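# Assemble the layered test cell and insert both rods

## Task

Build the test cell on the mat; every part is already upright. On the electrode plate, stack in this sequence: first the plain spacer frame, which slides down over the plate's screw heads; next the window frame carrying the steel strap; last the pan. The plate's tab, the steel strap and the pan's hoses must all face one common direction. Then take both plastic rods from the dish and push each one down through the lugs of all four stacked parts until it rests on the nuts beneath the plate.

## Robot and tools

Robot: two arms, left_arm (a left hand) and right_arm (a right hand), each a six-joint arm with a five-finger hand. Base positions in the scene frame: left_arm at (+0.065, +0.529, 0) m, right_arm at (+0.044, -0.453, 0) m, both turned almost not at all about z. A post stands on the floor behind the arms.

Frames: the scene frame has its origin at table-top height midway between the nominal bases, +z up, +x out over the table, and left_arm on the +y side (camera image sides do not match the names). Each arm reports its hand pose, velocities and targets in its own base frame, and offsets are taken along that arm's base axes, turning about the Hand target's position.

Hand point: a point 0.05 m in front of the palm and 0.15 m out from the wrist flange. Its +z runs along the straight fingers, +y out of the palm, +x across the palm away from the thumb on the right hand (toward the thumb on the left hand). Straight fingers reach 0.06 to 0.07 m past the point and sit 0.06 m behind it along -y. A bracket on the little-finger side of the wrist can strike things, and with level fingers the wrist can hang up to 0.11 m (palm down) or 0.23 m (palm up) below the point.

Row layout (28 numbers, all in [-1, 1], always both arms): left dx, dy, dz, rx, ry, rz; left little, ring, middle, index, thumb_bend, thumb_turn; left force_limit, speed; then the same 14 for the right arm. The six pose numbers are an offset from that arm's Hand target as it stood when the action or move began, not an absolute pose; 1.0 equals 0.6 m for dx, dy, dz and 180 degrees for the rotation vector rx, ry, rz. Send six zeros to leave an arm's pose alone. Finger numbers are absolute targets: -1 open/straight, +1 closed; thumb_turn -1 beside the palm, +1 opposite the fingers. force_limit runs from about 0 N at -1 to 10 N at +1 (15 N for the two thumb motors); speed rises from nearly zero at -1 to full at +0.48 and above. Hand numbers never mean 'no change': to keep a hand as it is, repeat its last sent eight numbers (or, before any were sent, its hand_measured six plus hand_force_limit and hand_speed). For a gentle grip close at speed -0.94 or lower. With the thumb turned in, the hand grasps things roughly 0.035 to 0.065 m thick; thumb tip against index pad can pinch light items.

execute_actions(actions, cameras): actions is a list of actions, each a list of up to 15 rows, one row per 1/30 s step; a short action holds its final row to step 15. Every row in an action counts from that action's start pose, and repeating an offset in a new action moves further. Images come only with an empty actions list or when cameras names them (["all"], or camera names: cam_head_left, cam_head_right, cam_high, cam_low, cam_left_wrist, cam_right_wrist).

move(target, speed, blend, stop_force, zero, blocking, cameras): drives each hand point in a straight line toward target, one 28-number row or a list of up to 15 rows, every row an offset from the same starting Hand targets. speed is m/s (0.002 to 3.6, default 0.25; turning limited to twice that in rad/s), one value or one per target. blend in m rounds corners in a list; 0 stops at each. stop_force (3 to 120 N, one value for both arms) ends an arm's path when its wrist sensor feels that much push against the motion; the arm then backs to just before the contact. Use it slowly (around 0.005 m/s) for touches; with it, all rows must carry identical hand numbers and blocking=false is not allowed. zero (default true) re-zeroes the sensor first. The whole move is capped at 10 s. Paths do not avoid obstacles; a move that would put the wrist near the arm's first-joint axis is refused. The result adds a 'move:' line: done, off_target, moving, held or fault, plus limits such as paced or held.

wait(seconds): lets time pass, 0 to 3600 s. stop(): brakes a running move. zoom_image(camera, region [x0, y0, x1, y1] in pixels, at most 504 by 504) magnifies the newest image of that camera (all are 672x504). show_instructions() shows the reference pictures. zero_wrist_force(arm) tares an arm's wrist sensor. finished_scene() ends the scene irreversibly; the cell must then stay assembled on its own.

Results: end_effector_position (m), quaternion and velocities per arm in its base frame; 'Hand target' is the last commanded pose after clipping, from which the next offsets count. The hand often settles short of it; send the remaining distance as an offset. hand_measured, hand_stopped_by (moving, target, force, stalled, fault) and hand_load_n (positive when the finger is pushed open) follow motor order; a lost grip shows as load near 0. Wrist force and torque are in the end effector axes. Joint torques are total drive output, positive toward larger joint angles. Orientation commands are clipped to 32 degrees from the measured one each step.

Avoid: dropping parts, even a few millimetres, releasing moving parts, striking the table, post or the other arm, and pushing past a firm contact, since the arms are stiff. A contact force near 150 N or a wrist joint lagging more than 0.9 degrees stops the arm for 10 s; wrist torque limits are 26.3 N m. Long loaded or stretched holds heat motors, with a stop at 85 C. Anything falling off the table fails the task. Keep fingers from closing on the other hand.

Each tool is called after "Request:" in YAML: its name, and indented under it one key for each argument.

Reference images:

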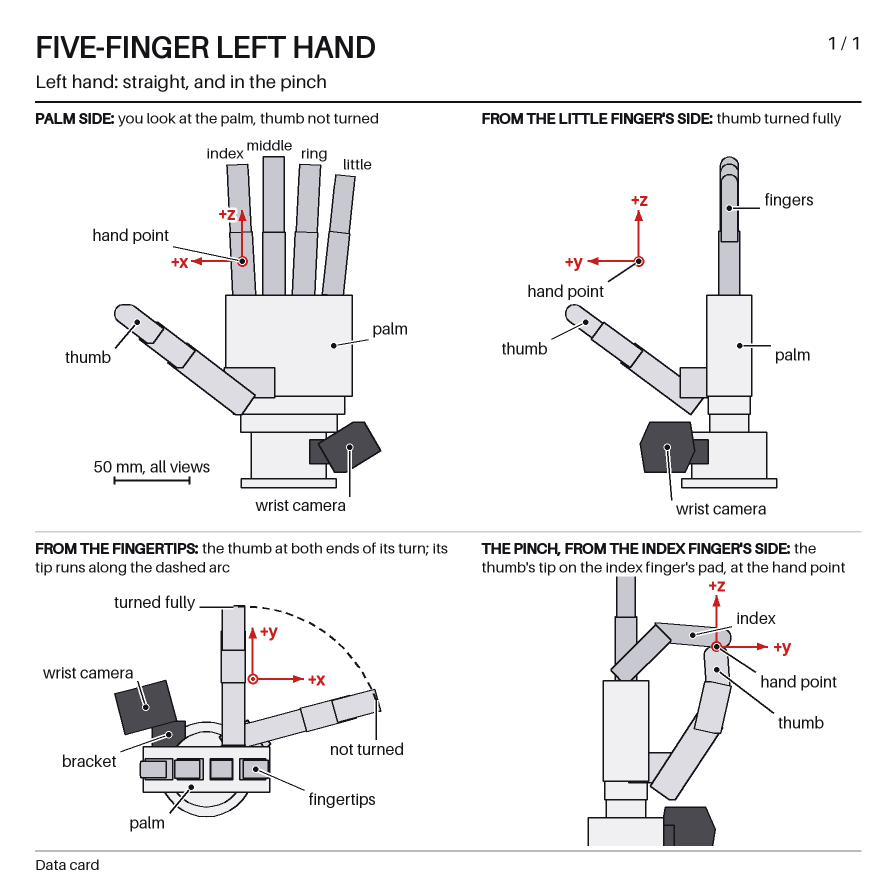

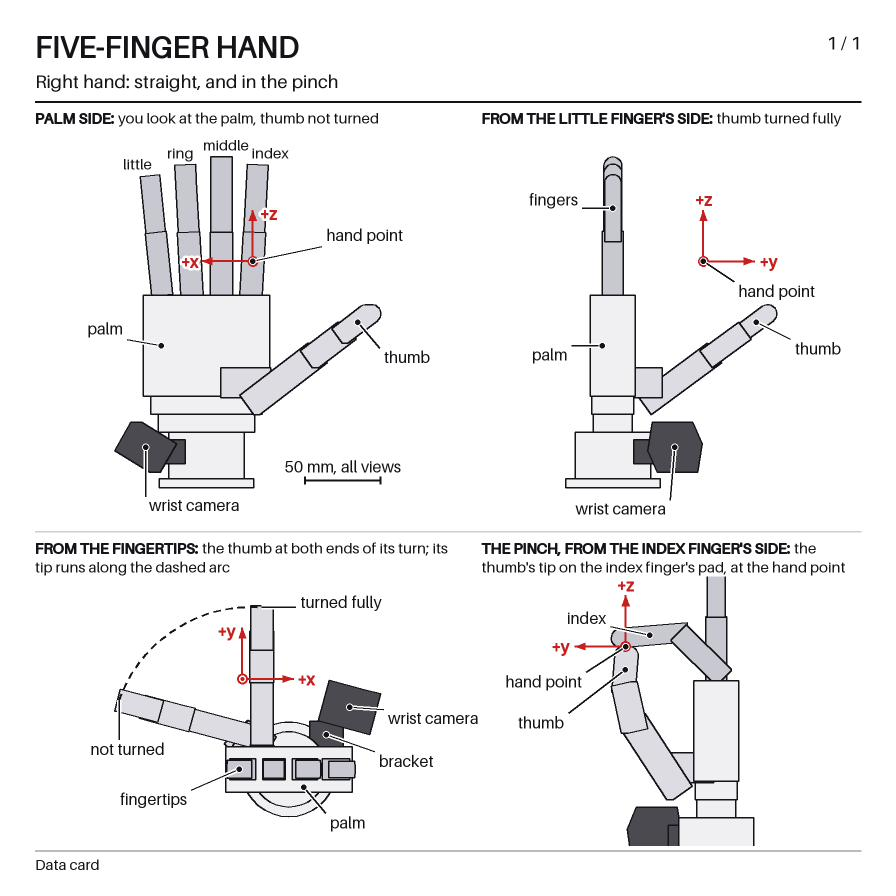

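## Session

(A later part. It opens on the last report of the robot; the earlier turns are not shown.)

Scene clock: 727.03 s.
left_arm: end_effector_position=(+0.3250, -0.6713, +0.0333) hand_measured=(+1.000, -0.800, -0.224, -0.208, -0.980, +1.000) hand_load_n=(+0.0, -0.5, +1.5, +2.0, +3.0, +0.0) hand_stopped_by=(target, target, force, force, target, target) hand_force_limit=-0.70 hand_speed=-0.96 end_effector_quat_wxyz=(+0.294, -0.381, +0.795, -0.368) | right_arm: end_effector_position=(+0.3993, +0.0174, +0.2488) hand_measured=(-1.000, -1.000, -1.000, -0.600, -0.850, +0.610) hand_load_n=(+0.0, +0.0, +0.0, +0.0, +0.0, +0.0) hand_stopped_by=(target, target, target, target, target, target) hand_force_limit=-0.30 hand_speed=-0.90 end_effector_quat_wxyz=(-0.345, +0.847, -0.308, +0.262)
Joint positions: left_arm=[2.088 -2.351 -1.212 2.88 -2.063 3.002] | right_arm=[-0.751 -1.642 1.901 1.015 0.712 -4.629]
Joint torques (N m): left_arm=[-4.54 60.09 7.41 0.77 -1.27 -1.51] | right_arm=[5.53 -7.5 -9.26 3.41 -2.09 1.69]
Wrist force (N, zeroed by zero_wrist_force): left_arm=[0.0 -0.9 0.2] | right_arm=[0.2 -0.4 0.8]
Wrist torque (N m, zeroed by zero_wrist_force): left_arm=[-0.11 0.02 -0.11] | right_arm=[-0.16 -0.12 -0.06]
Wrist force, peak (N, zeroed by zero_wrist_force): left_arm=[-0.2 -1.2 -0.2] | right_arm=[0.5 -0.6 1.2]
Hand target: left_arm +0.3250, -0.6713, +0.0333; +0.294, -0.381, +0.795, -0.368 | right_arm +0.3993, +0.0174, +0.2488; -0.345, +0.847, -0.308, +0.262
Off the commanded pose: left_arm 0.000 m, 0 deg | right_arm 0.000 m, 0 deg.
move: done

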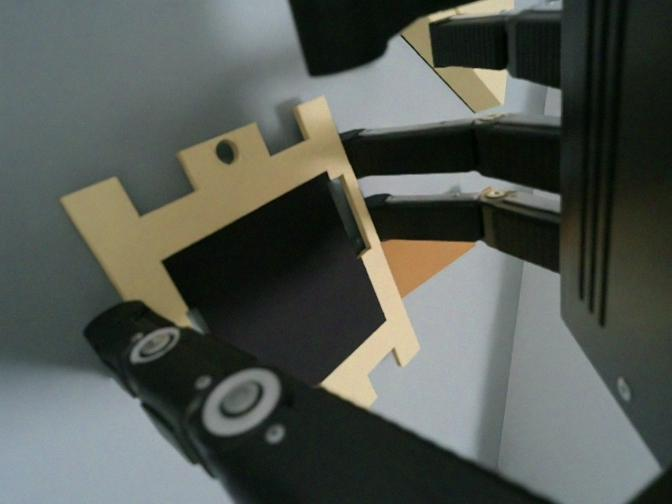

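Now lift 2 mm.

Request:
move:
  target: [0,0,0.0035,0,0,0,1,-0.8,0.0,-0.15,-0.98,1,-0.7,-0.96,0,0,0,0,0,0,-1,-1,-1,-0.6,-0.85,0.61,-0.3,-0.9]
  speed: 0.003
  cameras: ["cam_left_wrist"]

Scene clock: 728.40 s.
left_arm: end_effector_position=(+0.3250, -0.6713, +0.0354) hand_measured=(+1.000, -0.800, -0.224, -0.208, -0.980, +1.000) hand_load_n=(+0.0, +0.0, +0.0, +0.5, +0.0, +0.0) hand_stopped_by=(target, target, force, force, target, target) hand_force_limit=-0.70 hand_speed=-0.96 end_effector_quat_wxyz=(+0.294, -0.381, +0.795, -0.368) | right_arm: end_effector_position=(+0.3993, +0.0174, +0.2488) hand_measured=(-1.000, -1.000, -1.000, -0.600, -0.850, +0.610) hand_load_n=(+0.0, +0.0, +0.0, +0.0, +0.0, +0.0) hand_stopped_by=(target, target, target, target, target, target) hand_force_limit=-0.30 hand_speed=-0.90 end_effector_quat_wxyz=(-0.345, +0.847, -0.308, +0.262)
Joint positions: left_arm=[2.088 -2.349 -1.21 2.876 -2.063 3.002] | right_arm=[-0.751 -1.642 1.901 1.015 0.712 -4.629]
Joint torques (N m): left_arm=[-4.08 58.45 29.9 -1.03 -1.36 -1.26] | right_arm=[4.91 -6.83 -9.58 3.34 -2.23 1.72]
Wrist force (N, zeroed by zero_wrist_force): left_arm=[-0.1 0.0 0.0] | right_arm=[0.5 -0.9 0.9]
Wrist torque (N m, zeroed by zero_wrist_force): left_arm=[0.01 0.00 -0.13] | right_arm=[-0.21 -0.16 -0.05]
Wrist force, peak (N, zeroed by zero_wrist_force): left_arm=[-0.4 -1.3 0.0] | right_arm=[0.5 -0.8 1.2]
Hand target: left_arm +0.3250, -0.6713, +0.0354; +0.294, -0.381, +0.795, -0.368 | right_arm +0.3993, +0.0174, +0.2488; -0.345, +0.847, -0.308, +0.262
Off the commanded pose: left_arm 0.000 m, 0 deg | right_arm 0.000 m, 0 deg.
move: done

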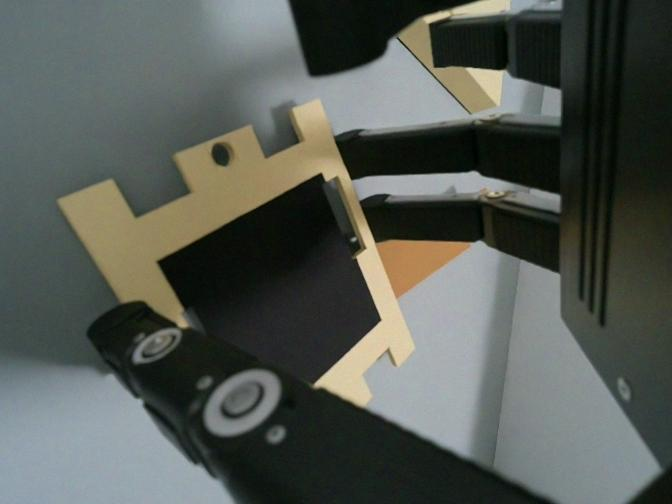

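Request:
move:
  target:
    - [0,0,0.004,0,0,0,1,-0.8,-0.4,-0.4,-0.98,1,-0.7,-0.5,0,0,0,0,0,0,-1,-1,-1,-0.6,-0.85,0.61,-0.3,-0.9]
    - [0,0,0.04,0,0,0,1,-0.8,-0.8,-0.45,-0.98,-1,-0.58,0.3,0,0,0,0,0,0,-1,-1,-1,-0.6,-0.85,0.61,-0.3,-0.9]
    - [-0.0967,0.1298,0.02,0,0,0,1,-0.8,-0.8,-0.45,-0.98,-1,-0.58,0.3,0,0,0,0,0,0,-1,-1,-1,-0.6,-0.85,0.61,-0.3,-0.9]
  speed: 0.08
  cameras: []

Request:
move:
  target: [0,0,-0.04,0,0,0,1,-0.8,-0.8,-0.45,-0.98,-1,-0.58,0.3,0,0,0,0,0,0,-1,-1,-1,-0.6,-0.85,0.61,-0.3,-0.9]
  speed: 0.006
  stop_force: 3
  cameras: ["cam_left_wrist"]

Request:
zoom_image:
  camera: "cam_left_wrist"
  region: [300, 60, 660, 420]

Scene clock: 738.00 s.
left_arm: end_effector_position=(+0.2697, -0.5910, +0.0484) hand_measured=(+1.000, -0.800, -0.800, -0.450, -0.972, -1.000) hand_load_n=(+0.0, +0.0, +0.0, +0.0, -35.5, +0.0) hand_stopped_by=(target, target, target, target, target, target) hand_force_limit=-0.58 hand_speed=0.30 end_effector_quat_wxyz=(+0.301, -0.384, +0.793, -0.366) | right_arm: end_effector_position=(+0.3993, +0.0174, +0.2488) hand_measured=(-1.000, -1.000, -1.000, -0.600, -0.850, +0.610) hand_load_n=(-0.5, +0.0, +0.0, +0.0, +0.0, +0.0) hand_stopped_by=(target, target, target, target, target, target) hand_force_limit=-0.30 hand_speed=-0.90 end_effector_quat_wxyz=(-0.345, +0.847, -0.308, +0.262)
Joint positions: left_arm=[2.064 -2.139 -1.546 2.994 -2.097 2.985] | right_arm=[-0.751 -1.642 1.901 1.015 0.712 -4.629]
Joint torques (N m): left_arm=[-62.32 29.4 -12.02 -14.71 11.36 4.19] | right_arm=[4.68 -8.23 -10.2 3.21 -2.26 1.63]
Wrist force (N, zeroed by zero_wrist_force): left_arm=[-37.0 -56.7 83.7] | right_arm=[0.3 -0.5 0.7]
Wrist torque (N m, zeroed by zero_wrist_force): left_arm=[-6.59 -0.03 -2.51] | right_arm=[-0.15 -0.12 -0.06]
Wrist force, peak (N, zeroed by zero_wrist_force): left_arm=[-35.2 -57.5 94.5] | right_arm=[0.4 -1.0 1.3]
Hand target: left_arm +0.2670, -0.5935, +0.0474; +0.294, -0.381, +0.795, -0.368 | right_arm +0.3993, +0.0174, +0.2488; -0.345, +0.847, -0.308, +0.262
Off the commanded pose: left_arm 0.004 m, 1 deg | right_arm 0.000 m, 0 deg.
move: off_target (left_arm)

Scene clock: 739.33 s.
left_arm: end_effector_position=(+0.2702, -0.5905, +0.0485) hand_measured=(+1.000, -0.800, -0.800, -0.450, -0.972, -1.000) hand_load_n=(+0.0, +0.0, +0.0, +0.0, -32.5, +0.0) hand_stopped_by=(target, target, target, target, target, target) hand_force_limit=-0.58 hand_speed=0.30 end_effector_quat_wxyz=(+0.302, -0.384, +0.792, -0.366) | right_arm: end_effector_position=(+0.3993, +0.0174, +0.2488) hand_measured=(-1.000, -1.000, -1.000, -0.600, -0.850, +0.610) hand_load_n=(+0.0, +0.0, -0.5, +0.0, +0.0, +0.0) hand_stopped_by=(target, target, target, target, target, target) hand_force_limit=-0.30 hand_speed=-0.90 end_effector_quat_wxyz=(-0.345, +0.847, -0.308, +0.262)
Joint positions: left_arm=[2.064 -2.139 -1.546 2.994 -2.099 2.985] | right_arm=[-0.751 -1.642 1.901 1.015 0.712 -4.629]
Joint torques (N m): left_arm=[-40.81 45.36 1.25 -12.5 11.43 3.97] | right_arm=[5.12 -7.2 -10.74 3.29 -2.12 1.68]
Wrist force (N, zeroed by zero_wrist_force): left_arm=[-33.3 -51.6 76.4] | right_arm=[0.7 -0.5 1.0]
Wrist torque (N m, zeroed by zero_wrist_force): left_arm=[-5.93 -0.10 -2.31] | right_arm=[-0.17 -0.20 -0.04]
Wrist force, peak (N, zeroed by zero_wrist_force): left_arm=[-38.9 -62.5 80.4] | right_arm=[0.3 -0.8 1.1]
Hand target: left_arm +0.2697, -0.5910, +0.0483; +0.301, -0.384, +0.793, -0.366 (not the last commanded pose) | right_arm +0.3993, +0.0174, +0.2488; -0.345, +0.847, -0.308, +0.262
Off the commanded pose: left_arm 0.026 m, 1 deg | right_arm 0.000 m, 0 deg.
move: contact (left_arm)

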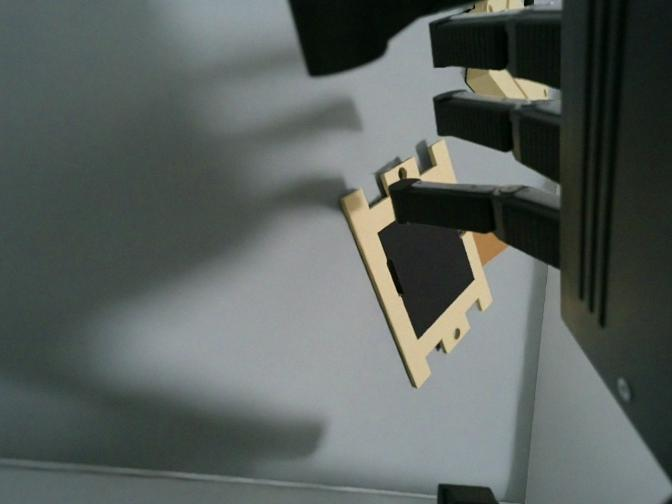

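Scaled by 1.400.

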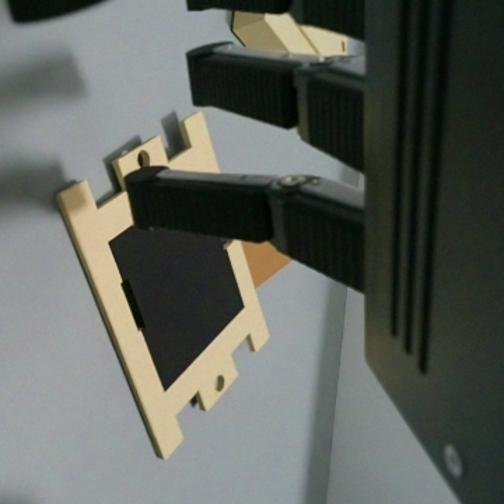

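Request:
move:
  target: [0.05,-0.03,0.06,0,0,0,1,-0.8,-0.8,-0.45,-0.98,-1,-0.58,0.3,0,0,0,0,0,0,-1,-1,-1,-0.6,-0.85,0.61,-0.3,-0.9]
  speed: 0.05
  cameras: ["cam_left_wrist","cam_head_left"]

Scene clock: 741.47 s.
left_arm: end_effector_position=(+0.2998, -0.6090, +0.0842) hand_measured=(+1.000, -0.800, -0.800, -0.450, -0.980, -1.000) hand_load_n=(+0.0, +0.0, +0.0, +0.0, +0.0, +0.0) hand_stopped_by=(target, target, target, target, target, target) hand_force_limit=-0.58 hand_speed=0.30 end_effector_quat_wxyz=(+0.301, -0.384, +0.793, -0.366) | right_arm: end_effector_position=(+0.3993, +0.0174, +0.2488) hand_measured=(-1.000, -1.000, -1.000, -0.600, -0.850, +0.610) hand_load_n=(+0.0, +0.0, +0.0, +0.0, +0.0, +0.0) hand_stopped_by=(target, target, target, target, target, target) hand_force_limit=-0.30 hand_speed=-0.90 end_effector_quat_wxyz=(-0.345, +0.847, -0.308, +0.262)
Joint positions: left_arm=[2.098 -2.151 -1.421 2.893 -2.07 3.01] | right_arm=[-0.751 -1.642 1.901 1.015 0.712 -4.629]
Joint torques (N m): left_arm=[-7.4 48.2 8.34 1.64 -1.96 -1.71] | right_arm=[4.28 -7.45 -9.61 3.37 -2.15 1.65]
Wrist force (N, zeroed by zero_wrist_force): left_arm=[0.0 0.2 0.4] | right_arm=[0.6 -0.7 0.8]
Wrist torque (N m, zeroed by zero_wrist_force): left_arm=[0.03 0.00 -0.13] | right_arm=[-0.18 -0.17 -0.04]
Wrist force, peak (N, zeroed by zero_wrist_force): left_arm=[-34.0 -52.5 75.6] | right_arm=[0.4 -0.8 1.3]
Hand target: left_arm +0.2997, -0.6090, +0.0843; +0.301, -0.384, +0.793, -0.366 | right_arm +0.3993, +0.0174, +0.2488; -0.345, +0.847, -0.308, +0.262
Off the commanded pose: left_arm 0.000 m, 0 deg | right_arm 0.000 m, 0 deg.
move: done
Images, in order (width x height): cam_head_left 672x504, cam_left_wrist 672x504.

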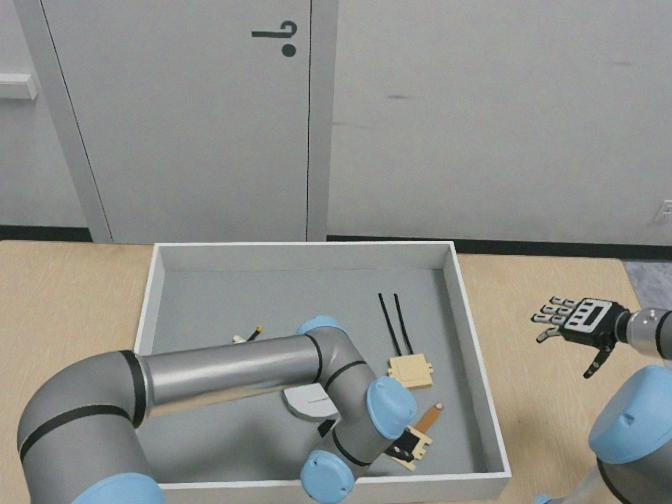

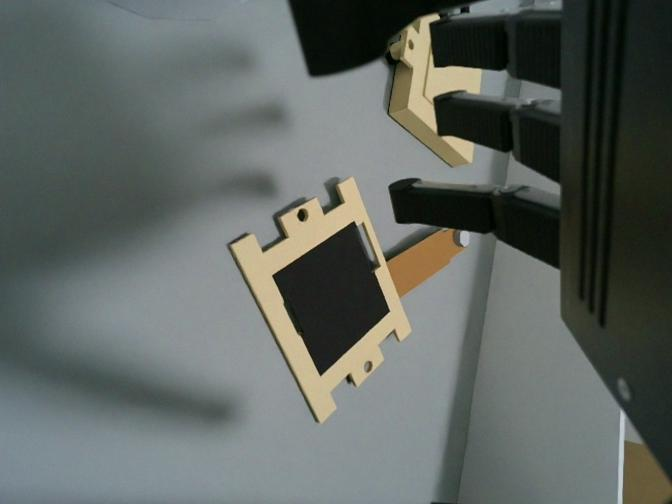

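Request:
zoom_image:
  camera: "cam_left_wrist"
  region: [220, 170, 480, 430]

Scaled by 1.938.

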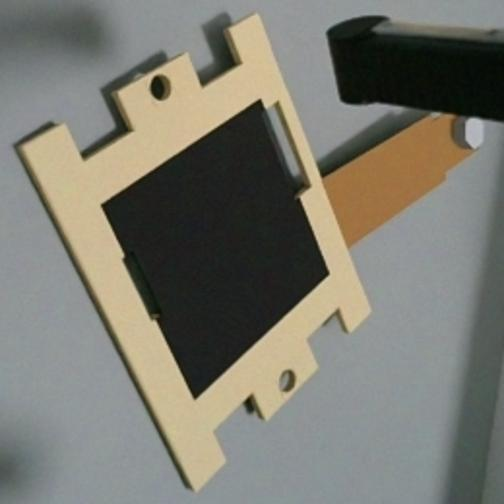

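Request:
move:
  target: [-0.05,0.35,0.2,0,0,0,1,-0.8,-0.8,-0.45,-0.98,-1,-0.58,0.3,0,0,0,0,0,0,-1,-1,-1,-0.6,-0.85,0.61,-0.3,-0.9]
  speed: 0.2
  cameras: ["cam_head_left","cam_head_right","cam_high"]

Request:
zoom_image:
  camera: "cam_head_left"
  region: [370, 390, 470, 480]

Request:
zoom_image:
  camera: "cam_head_right"
  region: [360, 390, 460, 480]

Scene clock: 747.87 s.
left_arm: end_effector_position=(+0.2697, -0.3990, +0.2043) hand_measured=(+1.000, -0.800, -0.800, -0.450, -0.980, -1.000) hand_load_n=(+0.0, +0.0, +0.0, +0.0, +0.0, +0.0) hand_stopped_by=(target, target, target, target, target, target) hand_force_limit=-0.58 hand_speed=0.30 end_effector_quat_wxyz=(+0.301, -0.384, +0.793, -0.366) | right_arm: end_effector_position=(+0.3993, +0.0174, +0.2488) hand_measured=(-1.000, -1.000, -1.000, -0.600, -0.850, +0.610) hand_load_n=(+0.0, +0.0, +0.0, +0.0, +0.0, +0.0) hand_stopped_by=(target, target, target, target, target, target) hand_force_limit=-0.30 hand_speed=-0.90 end_effector_quat_wxyz=(-0.345, +0.847, -0.308, +0.262)
Joint positions: left_arm=[2.347 -1.541 -1.881 2.808 -1.871 3.172] | right_arm=[-0.751 -1.642 1.901 1.015 0.712 -4.629]
Joint torques (N m): left_arm=[3.36 28.81 23.77 -0.11 0.24 -0.6] | right_arm=[5.16 -7.68 -9.74 3.29 -2.05 1.65]
Wrist force (N, zeroed by zero_wrist_force): left_arm=[0.0 0.4 0.7] | right_arm=[0.3 -0.4 1.1]
Wrist torque (N m, zeroed by zero_wrist_force): left_arm=[0.02 0.03 -0.02] | right_arm=[-0.17 -0.15 -0.06]
Wrist force, peak (N, zeroed by zero_wrist_force): left_arm=[1.4 0.4 1.7] | right_arm=[0.8 -0.9 1.2]
Hand target: left_arm +0.2697, -0.3990, +0.2043; +0.301, -0.384, +0.793, -0.366 | right_arm +0.3993, +0.0174, +0.2488; -0.345, +0.847, -0.308, +0.262
Off the commanded pose: left_arm 0.000 m, 0 deg | right_arm 0.000 m, 0 deg.
move: done

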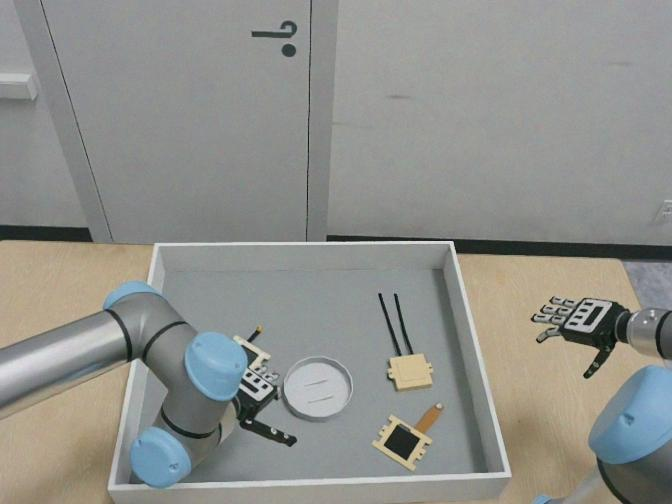

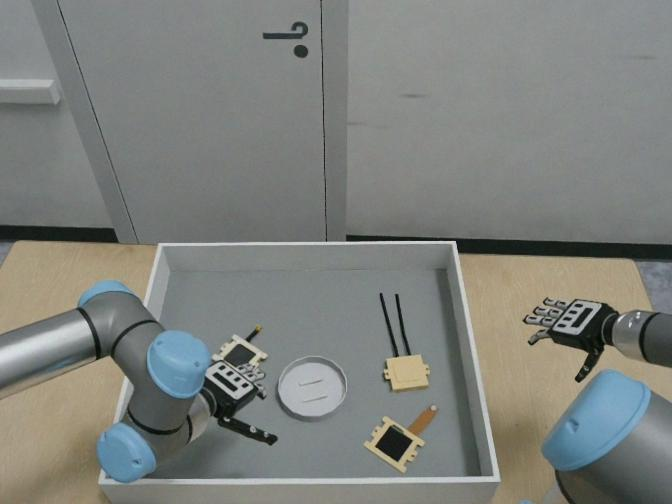

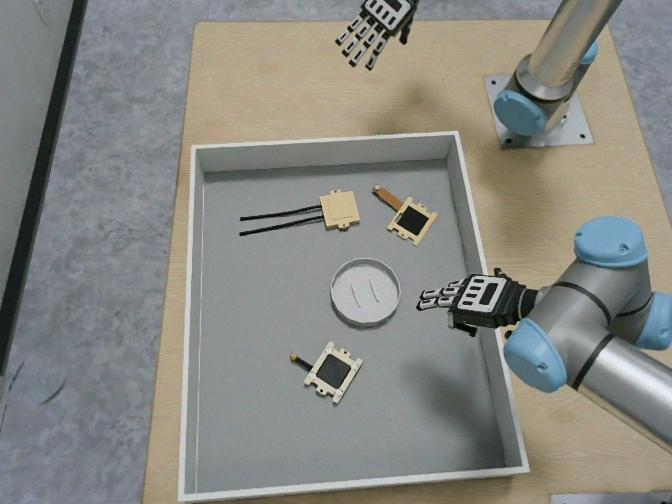

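Scaled by 5.040.

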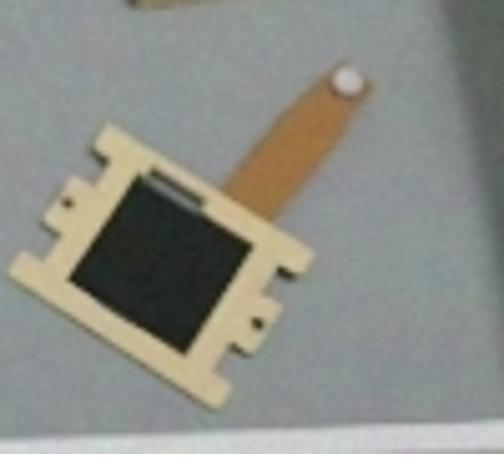

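Scaled by 5.040.

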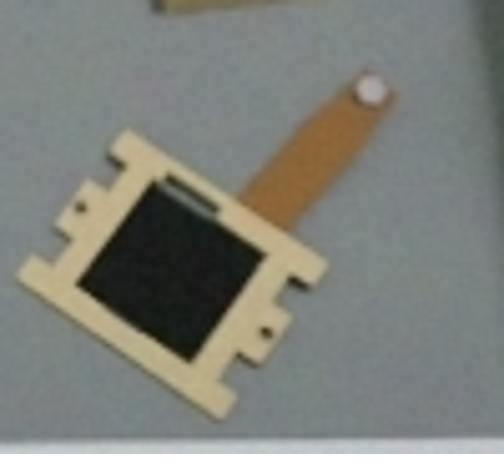

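Request:
move:
  target:
    - [0.0822,-0.3803,-0.2,-0.0017,0.0027,-0.0041,1,-0.8,-0.8,-0.45,-0.98,1,-0.58,0.3,0,0,0,0,0,0,-1,-1,-1,-0.6,-0.85,0.61,-0.3,-0.9]
    - [0.0822,-0.3803,-0.257,-0.0017,0.0027,-0.0041,1,-0.8,-0.8,-0.45,-0.98,1,-0.58,0.3,0,0,0,0,0,0,-1,-1,-1,-0.6,-0.85,0.61,-0.3,-0.9]
  speed: 0.2
  cameras: ["cam_left_wrist"]

Request:
zero_wrist_force:
  arm: "left_arm"

Request:
move:
  target: [0,0,-0.04,0,0,0,1,-0.8,-0.8,-0.45,-0.98,1,-0.58,0.3,0,0,0,0,0,0,-1,-1,-1,-0.6,-0.85,0.61,-0.3,-0.9]
  speed: 0.006
  stop_force: 3
  cameras: ["cam_left_wrist"]

Request:
zoom_image:
  camera: "cam_left_wrist"
  region: [250, 60, 550, 360]

Scene clock: 754.10 s.
left_arm: end_effector_position=(+0.3190, -0.6272, +0.0502) hand_measured=(+1.000, -0.800, -0.800, -0.450, -0.980, +1.000) hand_load_n=(+0.0, +0.0, +0.0, +0.0, +0.0, +0.0) hand_stopped_by=(target, target, target, target, target, target) hand_force_limit=-0.58 hand_speed=0.30 end_effector_quat_wxyz=(+0.294, -0.381, +0.795, -0.369) | right_arm: end_effector_position=(+0.3993, +0.0174, +0.2488) hand_measured=(-1.000, -1.000, -1.000, -0.600, -0.850, +0.610) hand_load_n=(+0.0, +0.0, +0.0, +0.0, +0.0, +0.0) hand_stopped_by=(target, target, target, target, target, target) hand_force_limit=-0.30 hand_speed=-0.90 end_effector_quat_wxyz=(-0.345, +0.847, -0.308, +0.262)
Joint positions: left_arm=[2.118 -2.23 -1.379 2.938 -2.038 3.024] | right_arm=[-0.751 -1.642 1.901 1.015 0.712 -4.629]
Joint torques (N m): left_arm=[7.58 41.55 19.71 1.54 1.13 1.56] | right_arm=[5.02 -7.64 -9.29 3.18 -2.17 1.65]
Wrist force (N, zeroed by zero_wrist_force): left_arm=[0.1 0.3 0.6] | right_arm=[0.3 -0.7 0.9]
Wrist torque (N m, zeroed by zero_wrist_force): left_arm=[0.03 -0.02 -0.09] | right_arm=[-0.19 -0.13 -0.06]
Wrist force, peak (N, zeroed by zero_wrist_force): left_arm=[0.6 2.2 1.5] | right_arm=[0.8 -0.8 1.1]
Hand target: left_arm +0.3190, -0.6272, +0.0501; +0.294, -0.381, +0.795, -0.369 | right_arm +0.3993, +0.0174, +0.2488; -0.345, +0.847, -0.308, +0.262
Off the commanded pose: left_arm 0.000 m, 0 deg | right_arm 0.000 m, 0 deg.
move: done

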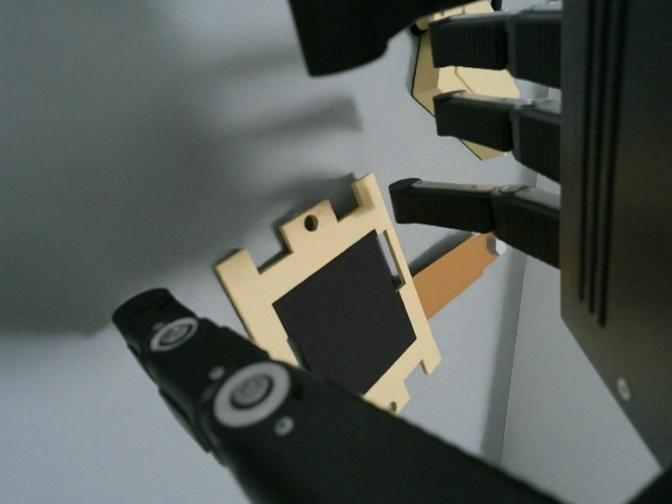

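Wrist force sensor zeroed.

Scene clock: 757.97 s.
left_arm: end_effector_position=(+0.3190, -0.6272, +0.0342) hand_measured=(+1.000, -0.800, -0.800, -0.450, -0.980, +1.000) hand_load_n=(+0.0, +0.0, +0.0, +0.0, +0.0, +0.0) hand_stopped_by=(target, target, target, target, target, target) hand_force_limit=-0.58 hand_speed=0.30 end_effector_quat_wxyz=(+0.294, -0.381, +0.795, -0.369) | right_arm: end_effector_position=(+0.3993, +0.0174, +0.2488) hand_measured=(-1.000, -1.000, -1.000, -0.600, -0.850, +0.610) hand_load_n=(-0.5, -0.5, +0.0, +0.0, +0.0, +0.0) hand_stopped_by=(target, target, target, target, target, target) hand_force_limit=-0.30 hand_speed=-0.90 end_effector_quat_wxyz=(-0.345, +0.847, -0.308, +0.262)
Joint positions: left_arm=[2.119 -2.248 -1.394 2.97 -2.038 3.025] | right_arm=[-0.751 -1.642 1.901 1.015 0.712 -4.629]
Joint torques (N m): left_arm=[7.84 54.31 28.95 -1.58 1.13 2.38] | right_arm=[4.95 -7.75 -9.56 3.22 -2.22 1.7]
Wrist force (N, zeroed by zero_wrist_force): left_arm=[-1.6 -3.1 -3.1] | right_arm=[0.5 -0.5 0.8]
Wrist torque (N m, zeroed by zero_wrist_force): left_arm=[0.00 0.02 -0.03] | right_arm=[-0.15 -0.16 -0.05]
Wrist force, peak (N, zeroed by zero_wrist_force): left_arm=[-1.8 -4.3 -3.6] | right_arm=[0.6 -1.1 1.1]
Hand target: left_arm +0.3190, -0.6272, +0.0342; +0.294, -0.381, +0.795, -0.369 (not the last commanded pose) | right_arm +0.3993, +0.0174, +0.2488; -0.345, +0.847, -0.308, +0.262
Off the commanded pose: left_arm 0.008 m, 0 deg | right_arm 0.000 m, 0 deg.
move: contact (left_arm)

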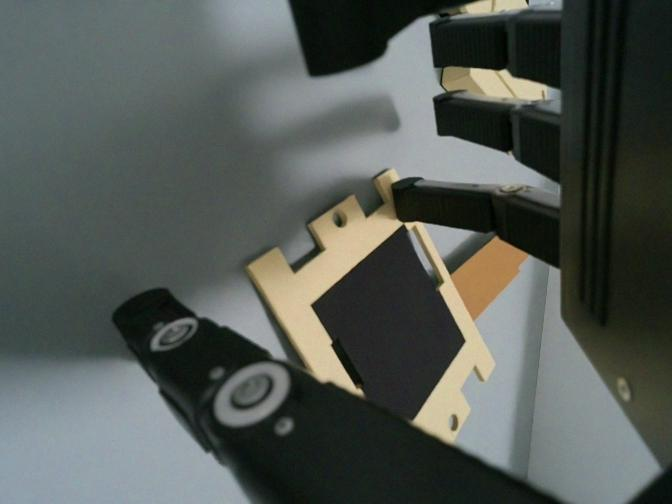

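Scaled by 1.680.

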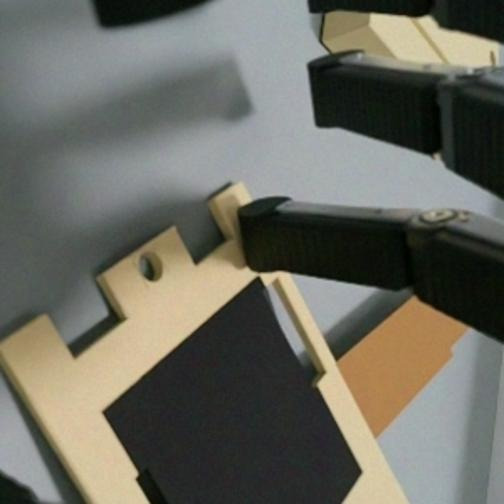

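Request:
move:
  target:
    - [0,0,0.1,0,0,0,1,-0.8,-0.8,-0.45,-0.98,1,-0.58,0.3,0,0,0,0,0,0,-1,-1,-1,-0.6,-0.85,0.61,-0.3,-0.9]
    - [-0.1,0.4,0.25,0,0,0,1,-0.8,-0.8,-0.45,-0.98,1,-0.58,0.3,0,0,0,0,0,0,-1,-1,-1,-0.6,-0.85,0.61,-0.3,-0.9]
  blend: 0.03
  cameras: ["cam_high"]

Scene clock: 778.93 s.
left_arm: end_effector_position=(+0.2591, -0.3873, +0.1842) hand_measured=(+1.000, -0.800, -0.800, -0.450, -0.980, +1.000) hand_load_n=(+0.0, +0.0, +0.0, +0.0, +0.0, +0.0) hand_stopped_by=(target, target, target, target, target, target) hand_force_limit=-0.58 hand_speed=0.30 end_effector_quat_wxyz=(+0.294, -0.381, +0.795, -0.369) | right_arm: end_effector_position=(+0.3993, +0.0174, +0.2488) hand_measured=(-1.000, -1.000, -1.000, -0.600, -0.850, +0.610) hand_load_n=(+0.0, +0.0, +0.0, +0.0, +0.0, +0.0) hand_stopped_by=(target, target, target, target, target, target) hand_force_limit=-0.30 hand_speed=-0.90 end_effector_quat_wxyz=(-0.345, +0.847, -0.308, +0.262)
Joint positions: left_arm=[2.363 -1.512 -1.961 2.859 -1.842 3.181] | right_arm=[-0.751 -1.642 1.901 1.015 0.712 -4.629]
Joint torques (N m): left_arm=[4.42 27.1 11.73 0.01 0.48 -0.54] | right_arm=[4.64 -7.77 -10.97 3.43 -1.97 1.78]
Wrist force (N, zeroed by zero_wrist_force): left_arm=[-0.2 0.0 0.2] | right_arm=[0.1 -0.5 1.0]
Wrist torque (N m, zeroed by zero_wrist_force): left_arm=[-0.02 0.05 0.03] | right_arm=[-0.19 -0.11 -0.07]
Wrist force, peak (N, zeroed by zero_wrist_force): left_arm=[-1.5 -3.5 -3.2] | right_arm=[0.7 -0.9 1.2]
Hand target: left_arm +0.2590, -0.3872, +0.1842; +0.294, -0.381, +0.795, -0.369 | right_arm +0.3993, +0.0174, +0.2488; -0.345, +0.847, -0.308, +0.262
Off the commanded pose: left_arm 0.000 m, 0 deg | right_arm 0.000 m, 0 deg.
move: done

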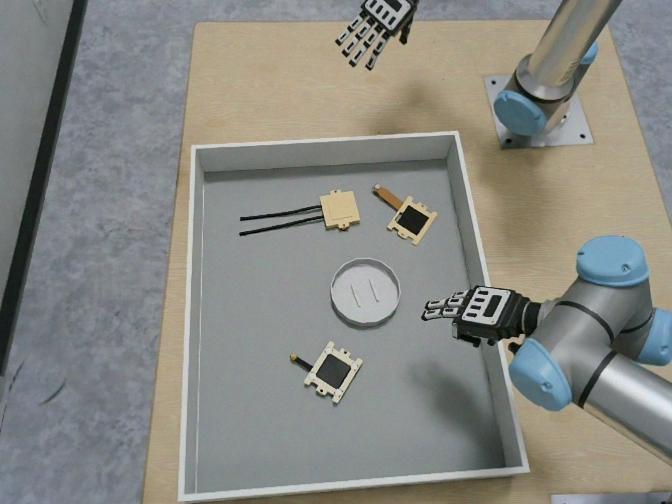

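Request:
move:
  target: [0,0,0,0,0,0,1,-0.8,-0.8,-0.45,-0.98,1,-0.58,0.3,-0.0325,0.41,-0.1813,0.0304,-0.0062,0.0603,-1,-1,-0.3,-0.3,-0.6,1,-0.5,0.2]
  cameras: ["cam_right_wrist","cam_head_left","cam_high"]

Scene clock: 781.40 s.
left_arm: end_effector_position=(+0.2590, -0.3872, +0.1842) hand_measured=(+1.000, -0.800, -0.800, -0.450, -0.980, +1.000) hand_load_n=(+0.0, +0.0, +0.0, +0.0, +0.0, +0.0) hand_stopped_by=(target, target, target, target, target, target) hand_force_limit=-0.58 hand_speed=0.30 end_effector_quat_wxyz=(+0.294, -0.381, +0.795, -0.369) | right_arm: end_effector_position=(+0.3798, +0.2634, +0.1401) hand_measured=(-1.000, -1.000, -0.300, -0.300, -0.600, +1.000) hand_load_n=(+0.0, +0.0, +0.0, +0.0, +0.5, +0.0) hand_stopped_by=(target, target, target, target, target, target) hand_force_limit=-0.50 hand_speed=0.20 end_effector_quat_wxyz=(-0.411, +0.852, -0.235, +0.222) end_effector_velocity=(+0.000, +0.001, +0.000) end_effector_angular_velocity=(+0.002, -0.003, +0.001)
Joint positions: left_arm=[2.363 -1.512 -1.961 2.859 -1.842 3.181] | right_arm=[-0.014 -1.581 2.063 0.304 0.921 -3.912]
Joint velocities: left_arm=[within noise] | right_arm=[0.003 0 0 -0.005 0 0.003]
Joint torques (N m): left_arm=[7.6 26.77 8.03 -0.56 1.39 2.01] | right_arm=[9.34 -18.2 -10 -1.02 0.13 1.85]
Wrist force (N, zeroed by zero_wrist_force): left_arm=[-0.1 -0.1 0.0] | right_arm=[-0.2 -0.5 1.4]
Wrist torque (N m, zeroed by zero_wrist_force): left_arm=[-0.03 0.03 0.04] | right_arm=[-0.12 -0.05 -0.01]
Wrist force, peak (N, zeroed by zero_wrist_force): left_arm=[-0.2 -0.2 -0.2] | right_arm=[-1.9 -0.4 2.6]
Hand target: left_arm +0.2590, -0.3872, +0.1842; +0.294, -0.381, +0.795, -0.369 | right_arm +0.3798, +0.2634, +0.1400; -0.411, +0.852, -0.235, +0.222
Off the commanded pose: left_arm 0.000 m, 0 deg | right_arm 0.000 m, 0 deg.
move: done
Images, in order (width x height): cam_head_left 672x504, cam_high 672x504, cam_right_wrist 672x504.

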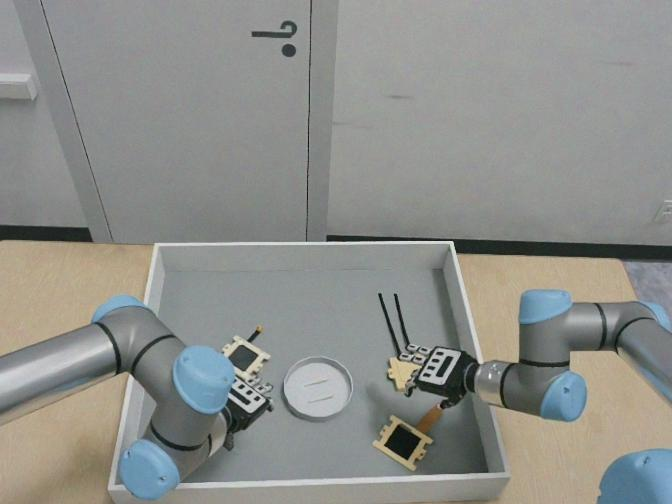

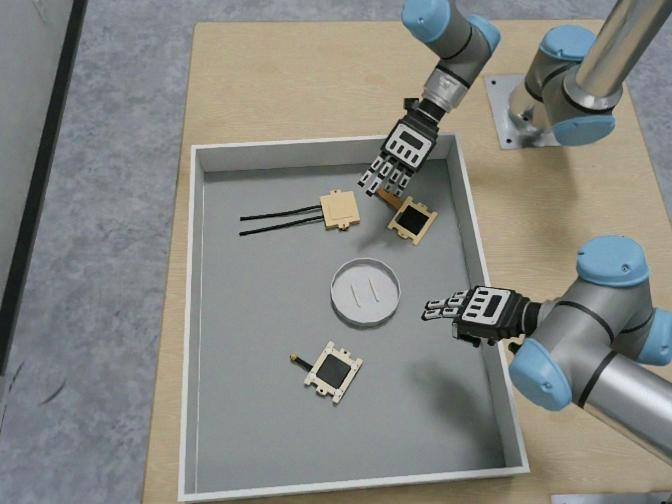

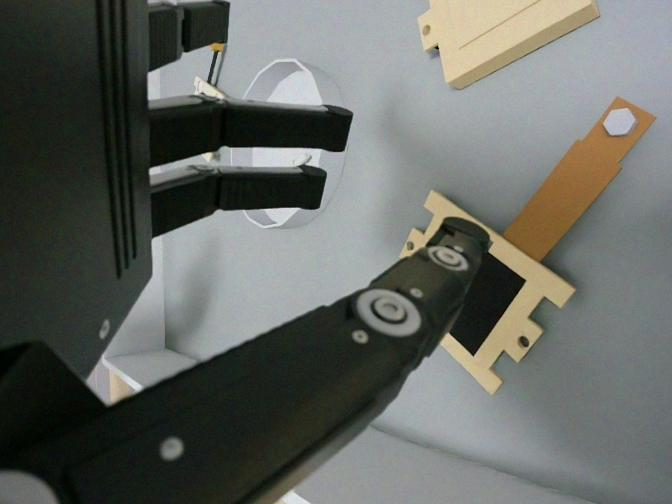

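Request:
move:
  target: [0,0,0,0,0,0,1,-0.8,-0.8,-0.45,-0.98,1,-0.58,0.3,0,0,-0.125,0,0,0,-1,-1,-0.3,-0.3,-0.6,1,-0.5,0.2]
  cameras: ["cam_right_wrist","cam_left_wrist"]

Scene clock: 784.90 s.
left_arm: end_effector_position=(+0.2590, -0.3872, +0.1842) hand_measured=(+1.000, -0.800, -0.800, -0.450, -0.980, +1.000) hand_load_n=(+0.0, +0.0, +0.0, +0.0, +0.0, +0.0) hand_stopped_by=(target, target, target, target, target, target) hand_force_limit=-0.58 hand_speed=0.30 end_effector_quat_wxyz=(+0.294, -0.381, +0.795, -0.369) | right_arm: end_effector_position=(+0.3798, +0.2635, +0.0651) hand_measured=(-1.000, -1.000, -0.300, -0.300, -0.600, +1.000) hand_load_n=(+0.0, +0.0, +0.0, +0.0, +0.0, +0.0) hand_stopped_by=(target, target, target, target, target, target) hand_force_limit=-0.50 hand_speed=0.20 end_effector_quat_wxyz=(-0.411, +0.852, -0.235, +0.222) end_effector_velocity=(+0.002, +0.000, +0.000) end_effector_angular_velocity=(-0.002, -0.005, +0.000)
Joint positions: left_arm=[2.363 -1.512 -1.961 2.859 -1.842 3.181] | right_arm=[-0.014 -1.466 2.171 0.08 0.922 -3.911]
Joint velocities: left_arm=[within noise] | right_arm=[0 0.001 0 -0.005 0.001 -0.002]
Joint torques (N m): left_arm=[6.9 26.15 8.33 -0.16 1.24 1.96] | right_arm=[0.27 -9.98 -7.63 -1.21 -0.42 -2.21]
Wrist force (N, zeroed by zero_wrist_force): left_arm=[0.2 -0.1 0.2] | right_arm=[-0.4 -0.6 1.6]
Wrist torque (N m, zeroed by zero_wrist_force): left_arm=[-0.03 0.00 0.06] | right_arm=[-0.19 -0.07 -0.14]
Wrist force, peak (N, zeroed by zero_wrist_force): left_arm=[-0.3 -0.2 0.1] | right_arm=[-0.9 0.9 2.1]
Hand target: left_arm +0.2590, -0.3872, +0.1842; +0.294, -0.381, +0.795, -0.369 | right_arm +0.3798, +0.2634, +0.0650; -0.411, +0.852, -0.235, +0.222
Off the commanded pose: left_arm 0.000 m, 0 deg | right_arm 0.000 m, 0 deg.
move: done
Images, in order (width x height): cam_left_wrist 672x504, cam_right_wrist 672x504.

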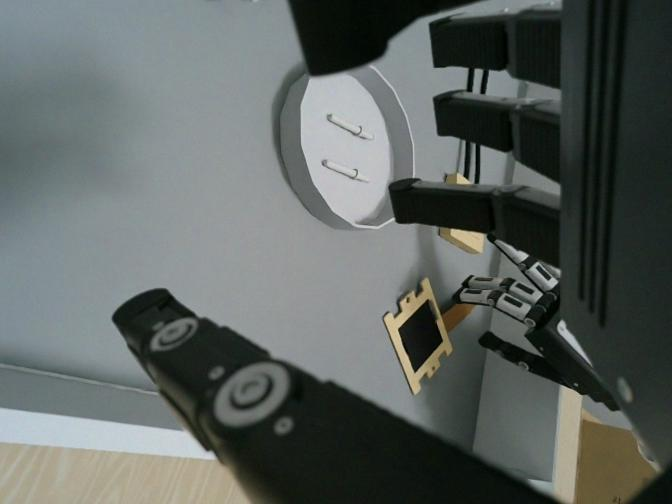

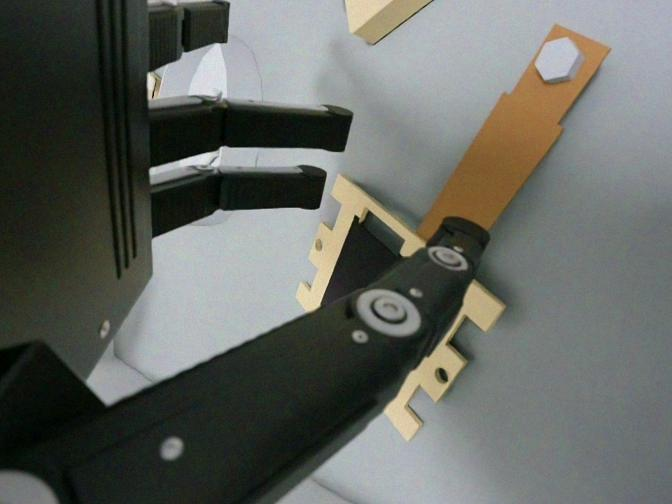

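Request:
move:
  target: [0,0,0,0,0,0,1,-0.8,-0.8,-0.45,-0.98,1,-0.58,0.3,0.0228,-0.0168,-0.025,0,0,-0.022,-1,-1,-0.3,-0.3,-0.6,1,-0.5,0.2]
  speed: 0.1
  cameras: ["cam_right_wrist"]

Scene clock: 789.00 s.
left_arm: end_effector_position=(+0.2590, -0.3872, +0.1842) hand_measured=(+1.000, -0.800, -0.800, -0.450, -0.980, +1.000) hand_load_n=(+0.0, +0.0, +0.0, +0.0, +0.0, +0.0) hand_stopped_by=(target, target, target, target, target, target) hand_force_limit=-0.58 hand_speed=0.30 end_effector_quat_wxyz=(+0.294, -0.381, +0.795, -0.369) | right_arm: end_effector_position=(+0.3934, +0.2533, +0.0499) hand_measured=(-1.000, -1.000, -0.300, -0.300, -0.600, +1.000) hand_load_n=(+0.0, +0.0, +0.0, +0.0, +0.0, +0.0) hand_stopped_by=(target, target, target, target, target, target) hand_force_limit=-0.50 hand_speed=0.20 end_effector_quat_wxyz=(-0.403, +0.844, -0.265, +0.236)
Joint positions: left_arm=[2.363 -1.512 -1.961 2.859 -1.842 3.181] | right_arm=[-0.023 -1.438 2.184 0.011 0.965 -3.86]
Joint torques (N m): left_arm=[7.38 26.19 8.57 -0.15 0.95 1.9] | right_arm=[8.9 -32.21 -25.26 0.62 -1.07 -1.62]
Wrist force (N, zeroed by zero_wrist_force): left_arm=[0.1 0.1 0.2] | right_arm=[-0.1 -0.2 1.7]
Wrist torque (N m, zeroed by zero_wrist_force): left_arm=[-0.01 0.01 0.04] | right_arm=[-0.17 -0.09 -0.04]
Wrist force, peak (N, zeroed by zero_wrist_force): left_arm=[-0.2 0.1 -0.2] | right_arm=[-0.4 -0.9 1.7]
Hand target: left_arm +0.2590, -0.3872, +0.1842; +0.294, -0.381, +0.795, -0.369 | right_arm +0.3935, +0.2534, +0.0500; -0.403, +0.844, -0.265, +0.236
Off the commanded pose: left_arm 0.000 m, 0 deg | right_arm 0.000 m, 0 deg.
move: done

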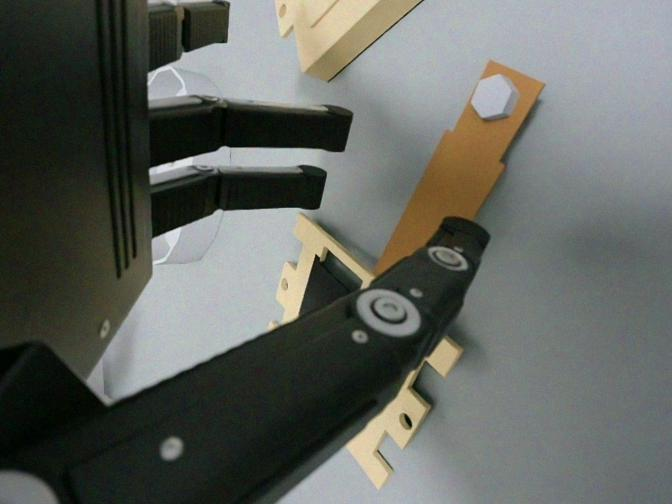

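Request:
zoom_image:
  camera: "cam_right_wrist"
  region: [260, 40, 560, 340]

Scaled by 1.680.

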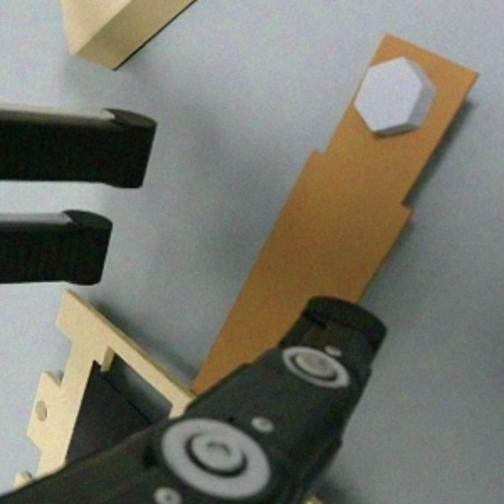

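Request:
move:
  target: [0,0,0,0,0,0,1,-0.8,-0.8,-0.45,-0.98,1,-0.58,0.3,-0.0137,0.0038,-0.02,0,0,0,-1,-1,-0.3,-0.3,-0.6,1,-0.5,0.2]
  speed: 0.05
  cameras: ["cam_right_wrist"]

Request:
zoom_image:
  camera: "cam_right_wrist"
  region: [260, 60, 560, 360]

Scene clock: 797.03 s.
left_arm: end_effector_position=(+0.2590, -0.3872, +0.1842) hand_measured=(+1.000, -0.800, -0.800, -0.450, -0.980, +1.000) hand_load_n=(+0.0, +0.0, +0.0, +0.0, +0.0, +0.0) hand_stopped_by=(target, target, target, target, target, target) hand_force_limit=-0.58 hand_speed=0.30 end_effector_quat_wxyz=(+0.294, -0.381, +0.795, -0.369) | right_arm: end_effector_position=(+0.3851, +0.2557, +0.0379) hand_measured=(-1.000, -1.000, -0.300, -0.300, -0.600, +1.000) hand_load_n=(+0.0, +0.0, +0.0, +0.0, +0.0, +0.0) hand_stopped_by=(target, target, target, target, target, target) hand_force_limit=-0.50 hand_speed=0.20 end_effector_quat_wxyz=(-0.403, +0.844, -0.265, +0.236)
Joint positions: left_arm=[2.363 -1.512 -1.961 2.859 -1.842 3.181] | right_arm=[-0.015 -1.43 2.215 -0.033 0.971 -3.853]
Joint torques (N m): left_arm=[7.41 25.93 9.03 0.13 0.87 1.83] | right_arm=[-6.93 -31.83 -24.08 2.42 -1.94 -1.32]
Wrist force (N, zeroed by zero_wrist_force): left_arm=[-0.2 0.0 -0.1] | right_arm=[-0.2 -0.4 1.6]
Wrist torque (N m, zeroed by zero_wrist_force): left_arm=[-0.02 0.05 0.03] | right_arm=[-0.16 -0.05 -0.14]
Wrist force, peak (N, zeroed by zero_wrist_force): left_arm=[-0.2 -0.1 0.2] | right_arm=[-0.2 -0.8 1.9]
Hand target: left_arm +0.2590, -0.3872, +0.1842; +0.294, -0.381, +0.795, -0.369 | right_arm +0.3853, +0.2556, +0.0380; -0.403, +0.844, -0.265, +0.236
Off the commanded pose: left_arm 0.000 m, 0 deg | right_arm 0.000 m, 0 deg.
move: done

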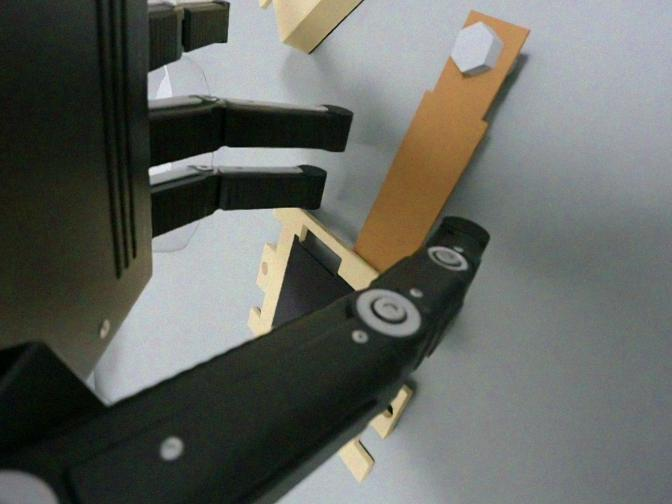

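Scaled by 1.680.

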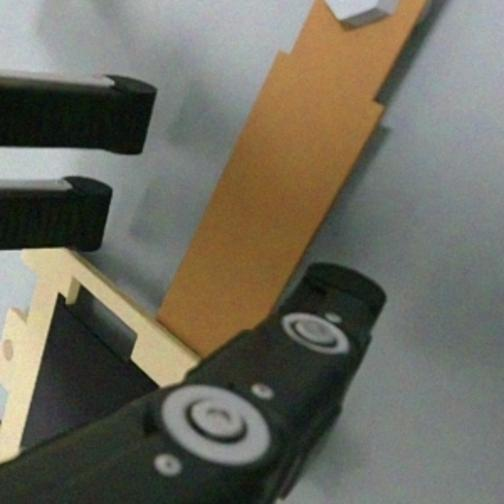

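Request:
zero_wrist_force:
  arm: "right_arm"

Request:
move:
  target: [0,0,0,0,0,0,1,-0.8,-0.8,-0.45,-0.98,1,-0.58,0.3,0,0,-0.02,0,0,0,-1,-1,-0.3,-0.3,-0.6,1,-0.5,0.2]
  speed: 0.005
  stop_force: 3
  cameras: ["cam_right_wrist"]

Wrist force sensor zeroed.

Scene clock: 801.37 s.
left_arm: end_effector_position=(+0.2590, -0.3872, +0.1842) hand_measured=(+1.000, -0.800, -0.800, -0.450, -0.980, +1.000) hand_load_n=(+0.0, +0.0, +0.0, +0.0, +0.0, +0.0) hand_stopped_by=(target, target, target, target, target, target) hand_force_limit=-0.58 hand_speed=0.30 end_effector_quat_wxyz=(+0.294, -0.381, +0.795, -0.369) | right_arm: end_effector_position=(+0.3853, +0.2556, +0.0310) hand_measured=(-1.000, -1.000, -0.300, -0.300, -0.600, +1.000) hand_load_n=(+0.0, +0.0, +0.0, +0.0, +0.0, +0.0) hand_stopped_by=(target, target, target, target, target, target) hand_force_limit=-0.50 hand_speed=0.20 end_effector_quat_wxyz=(-0.403, +0.844, -0.265, +0.236)
Joint positions: left_arm=[2.363 -1.512 -1.961 2.859 -1.842 3.181] | right_arm=[-0.015 -1.415 2.223 -0.055 0.971 -3.853]
Joint torques (N m): left_arm=[7.41 25.23 9.25 0.3 0.68 2.05] | right_arm=[-6.64 -30.85 -22.78 2.26 -1.1 -2.3]
Wrist force (N, zeroed by zero_wrist_force): left_arm=[-0.3 0.2 0.1] | right_arm=[0.7 -3.5 -2.2]
Wrist torque (N m, zeroed by zero_wrist_force): left_arm=[0.02 0.05 0.02] | right_arm=[-0.03 0.02 -0.04]
Wrist force, peak (N, zeroed by zero_wrist_force): left_arm=[-0.2 -0.4 0.1] | right_arm=[0.7 -5.1 -2.7]
Hand target: left_arm +0.2590, -0.3872, +0.1842; +0.294, -0.381, +0.795, -0.369 | right_arm +0.3853, +0.2556, +0.0310; -0.403, +0.844, -0.265, +0.236 (not the last commanded pose)
Off the commanded pose: left_arm 0.000 m, 0 deg | right_arm 0.005 m, 0 deg.
move: contact (right_arm)

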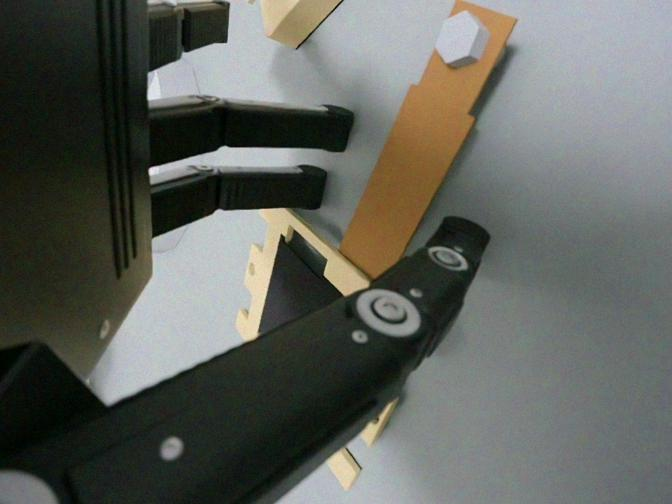

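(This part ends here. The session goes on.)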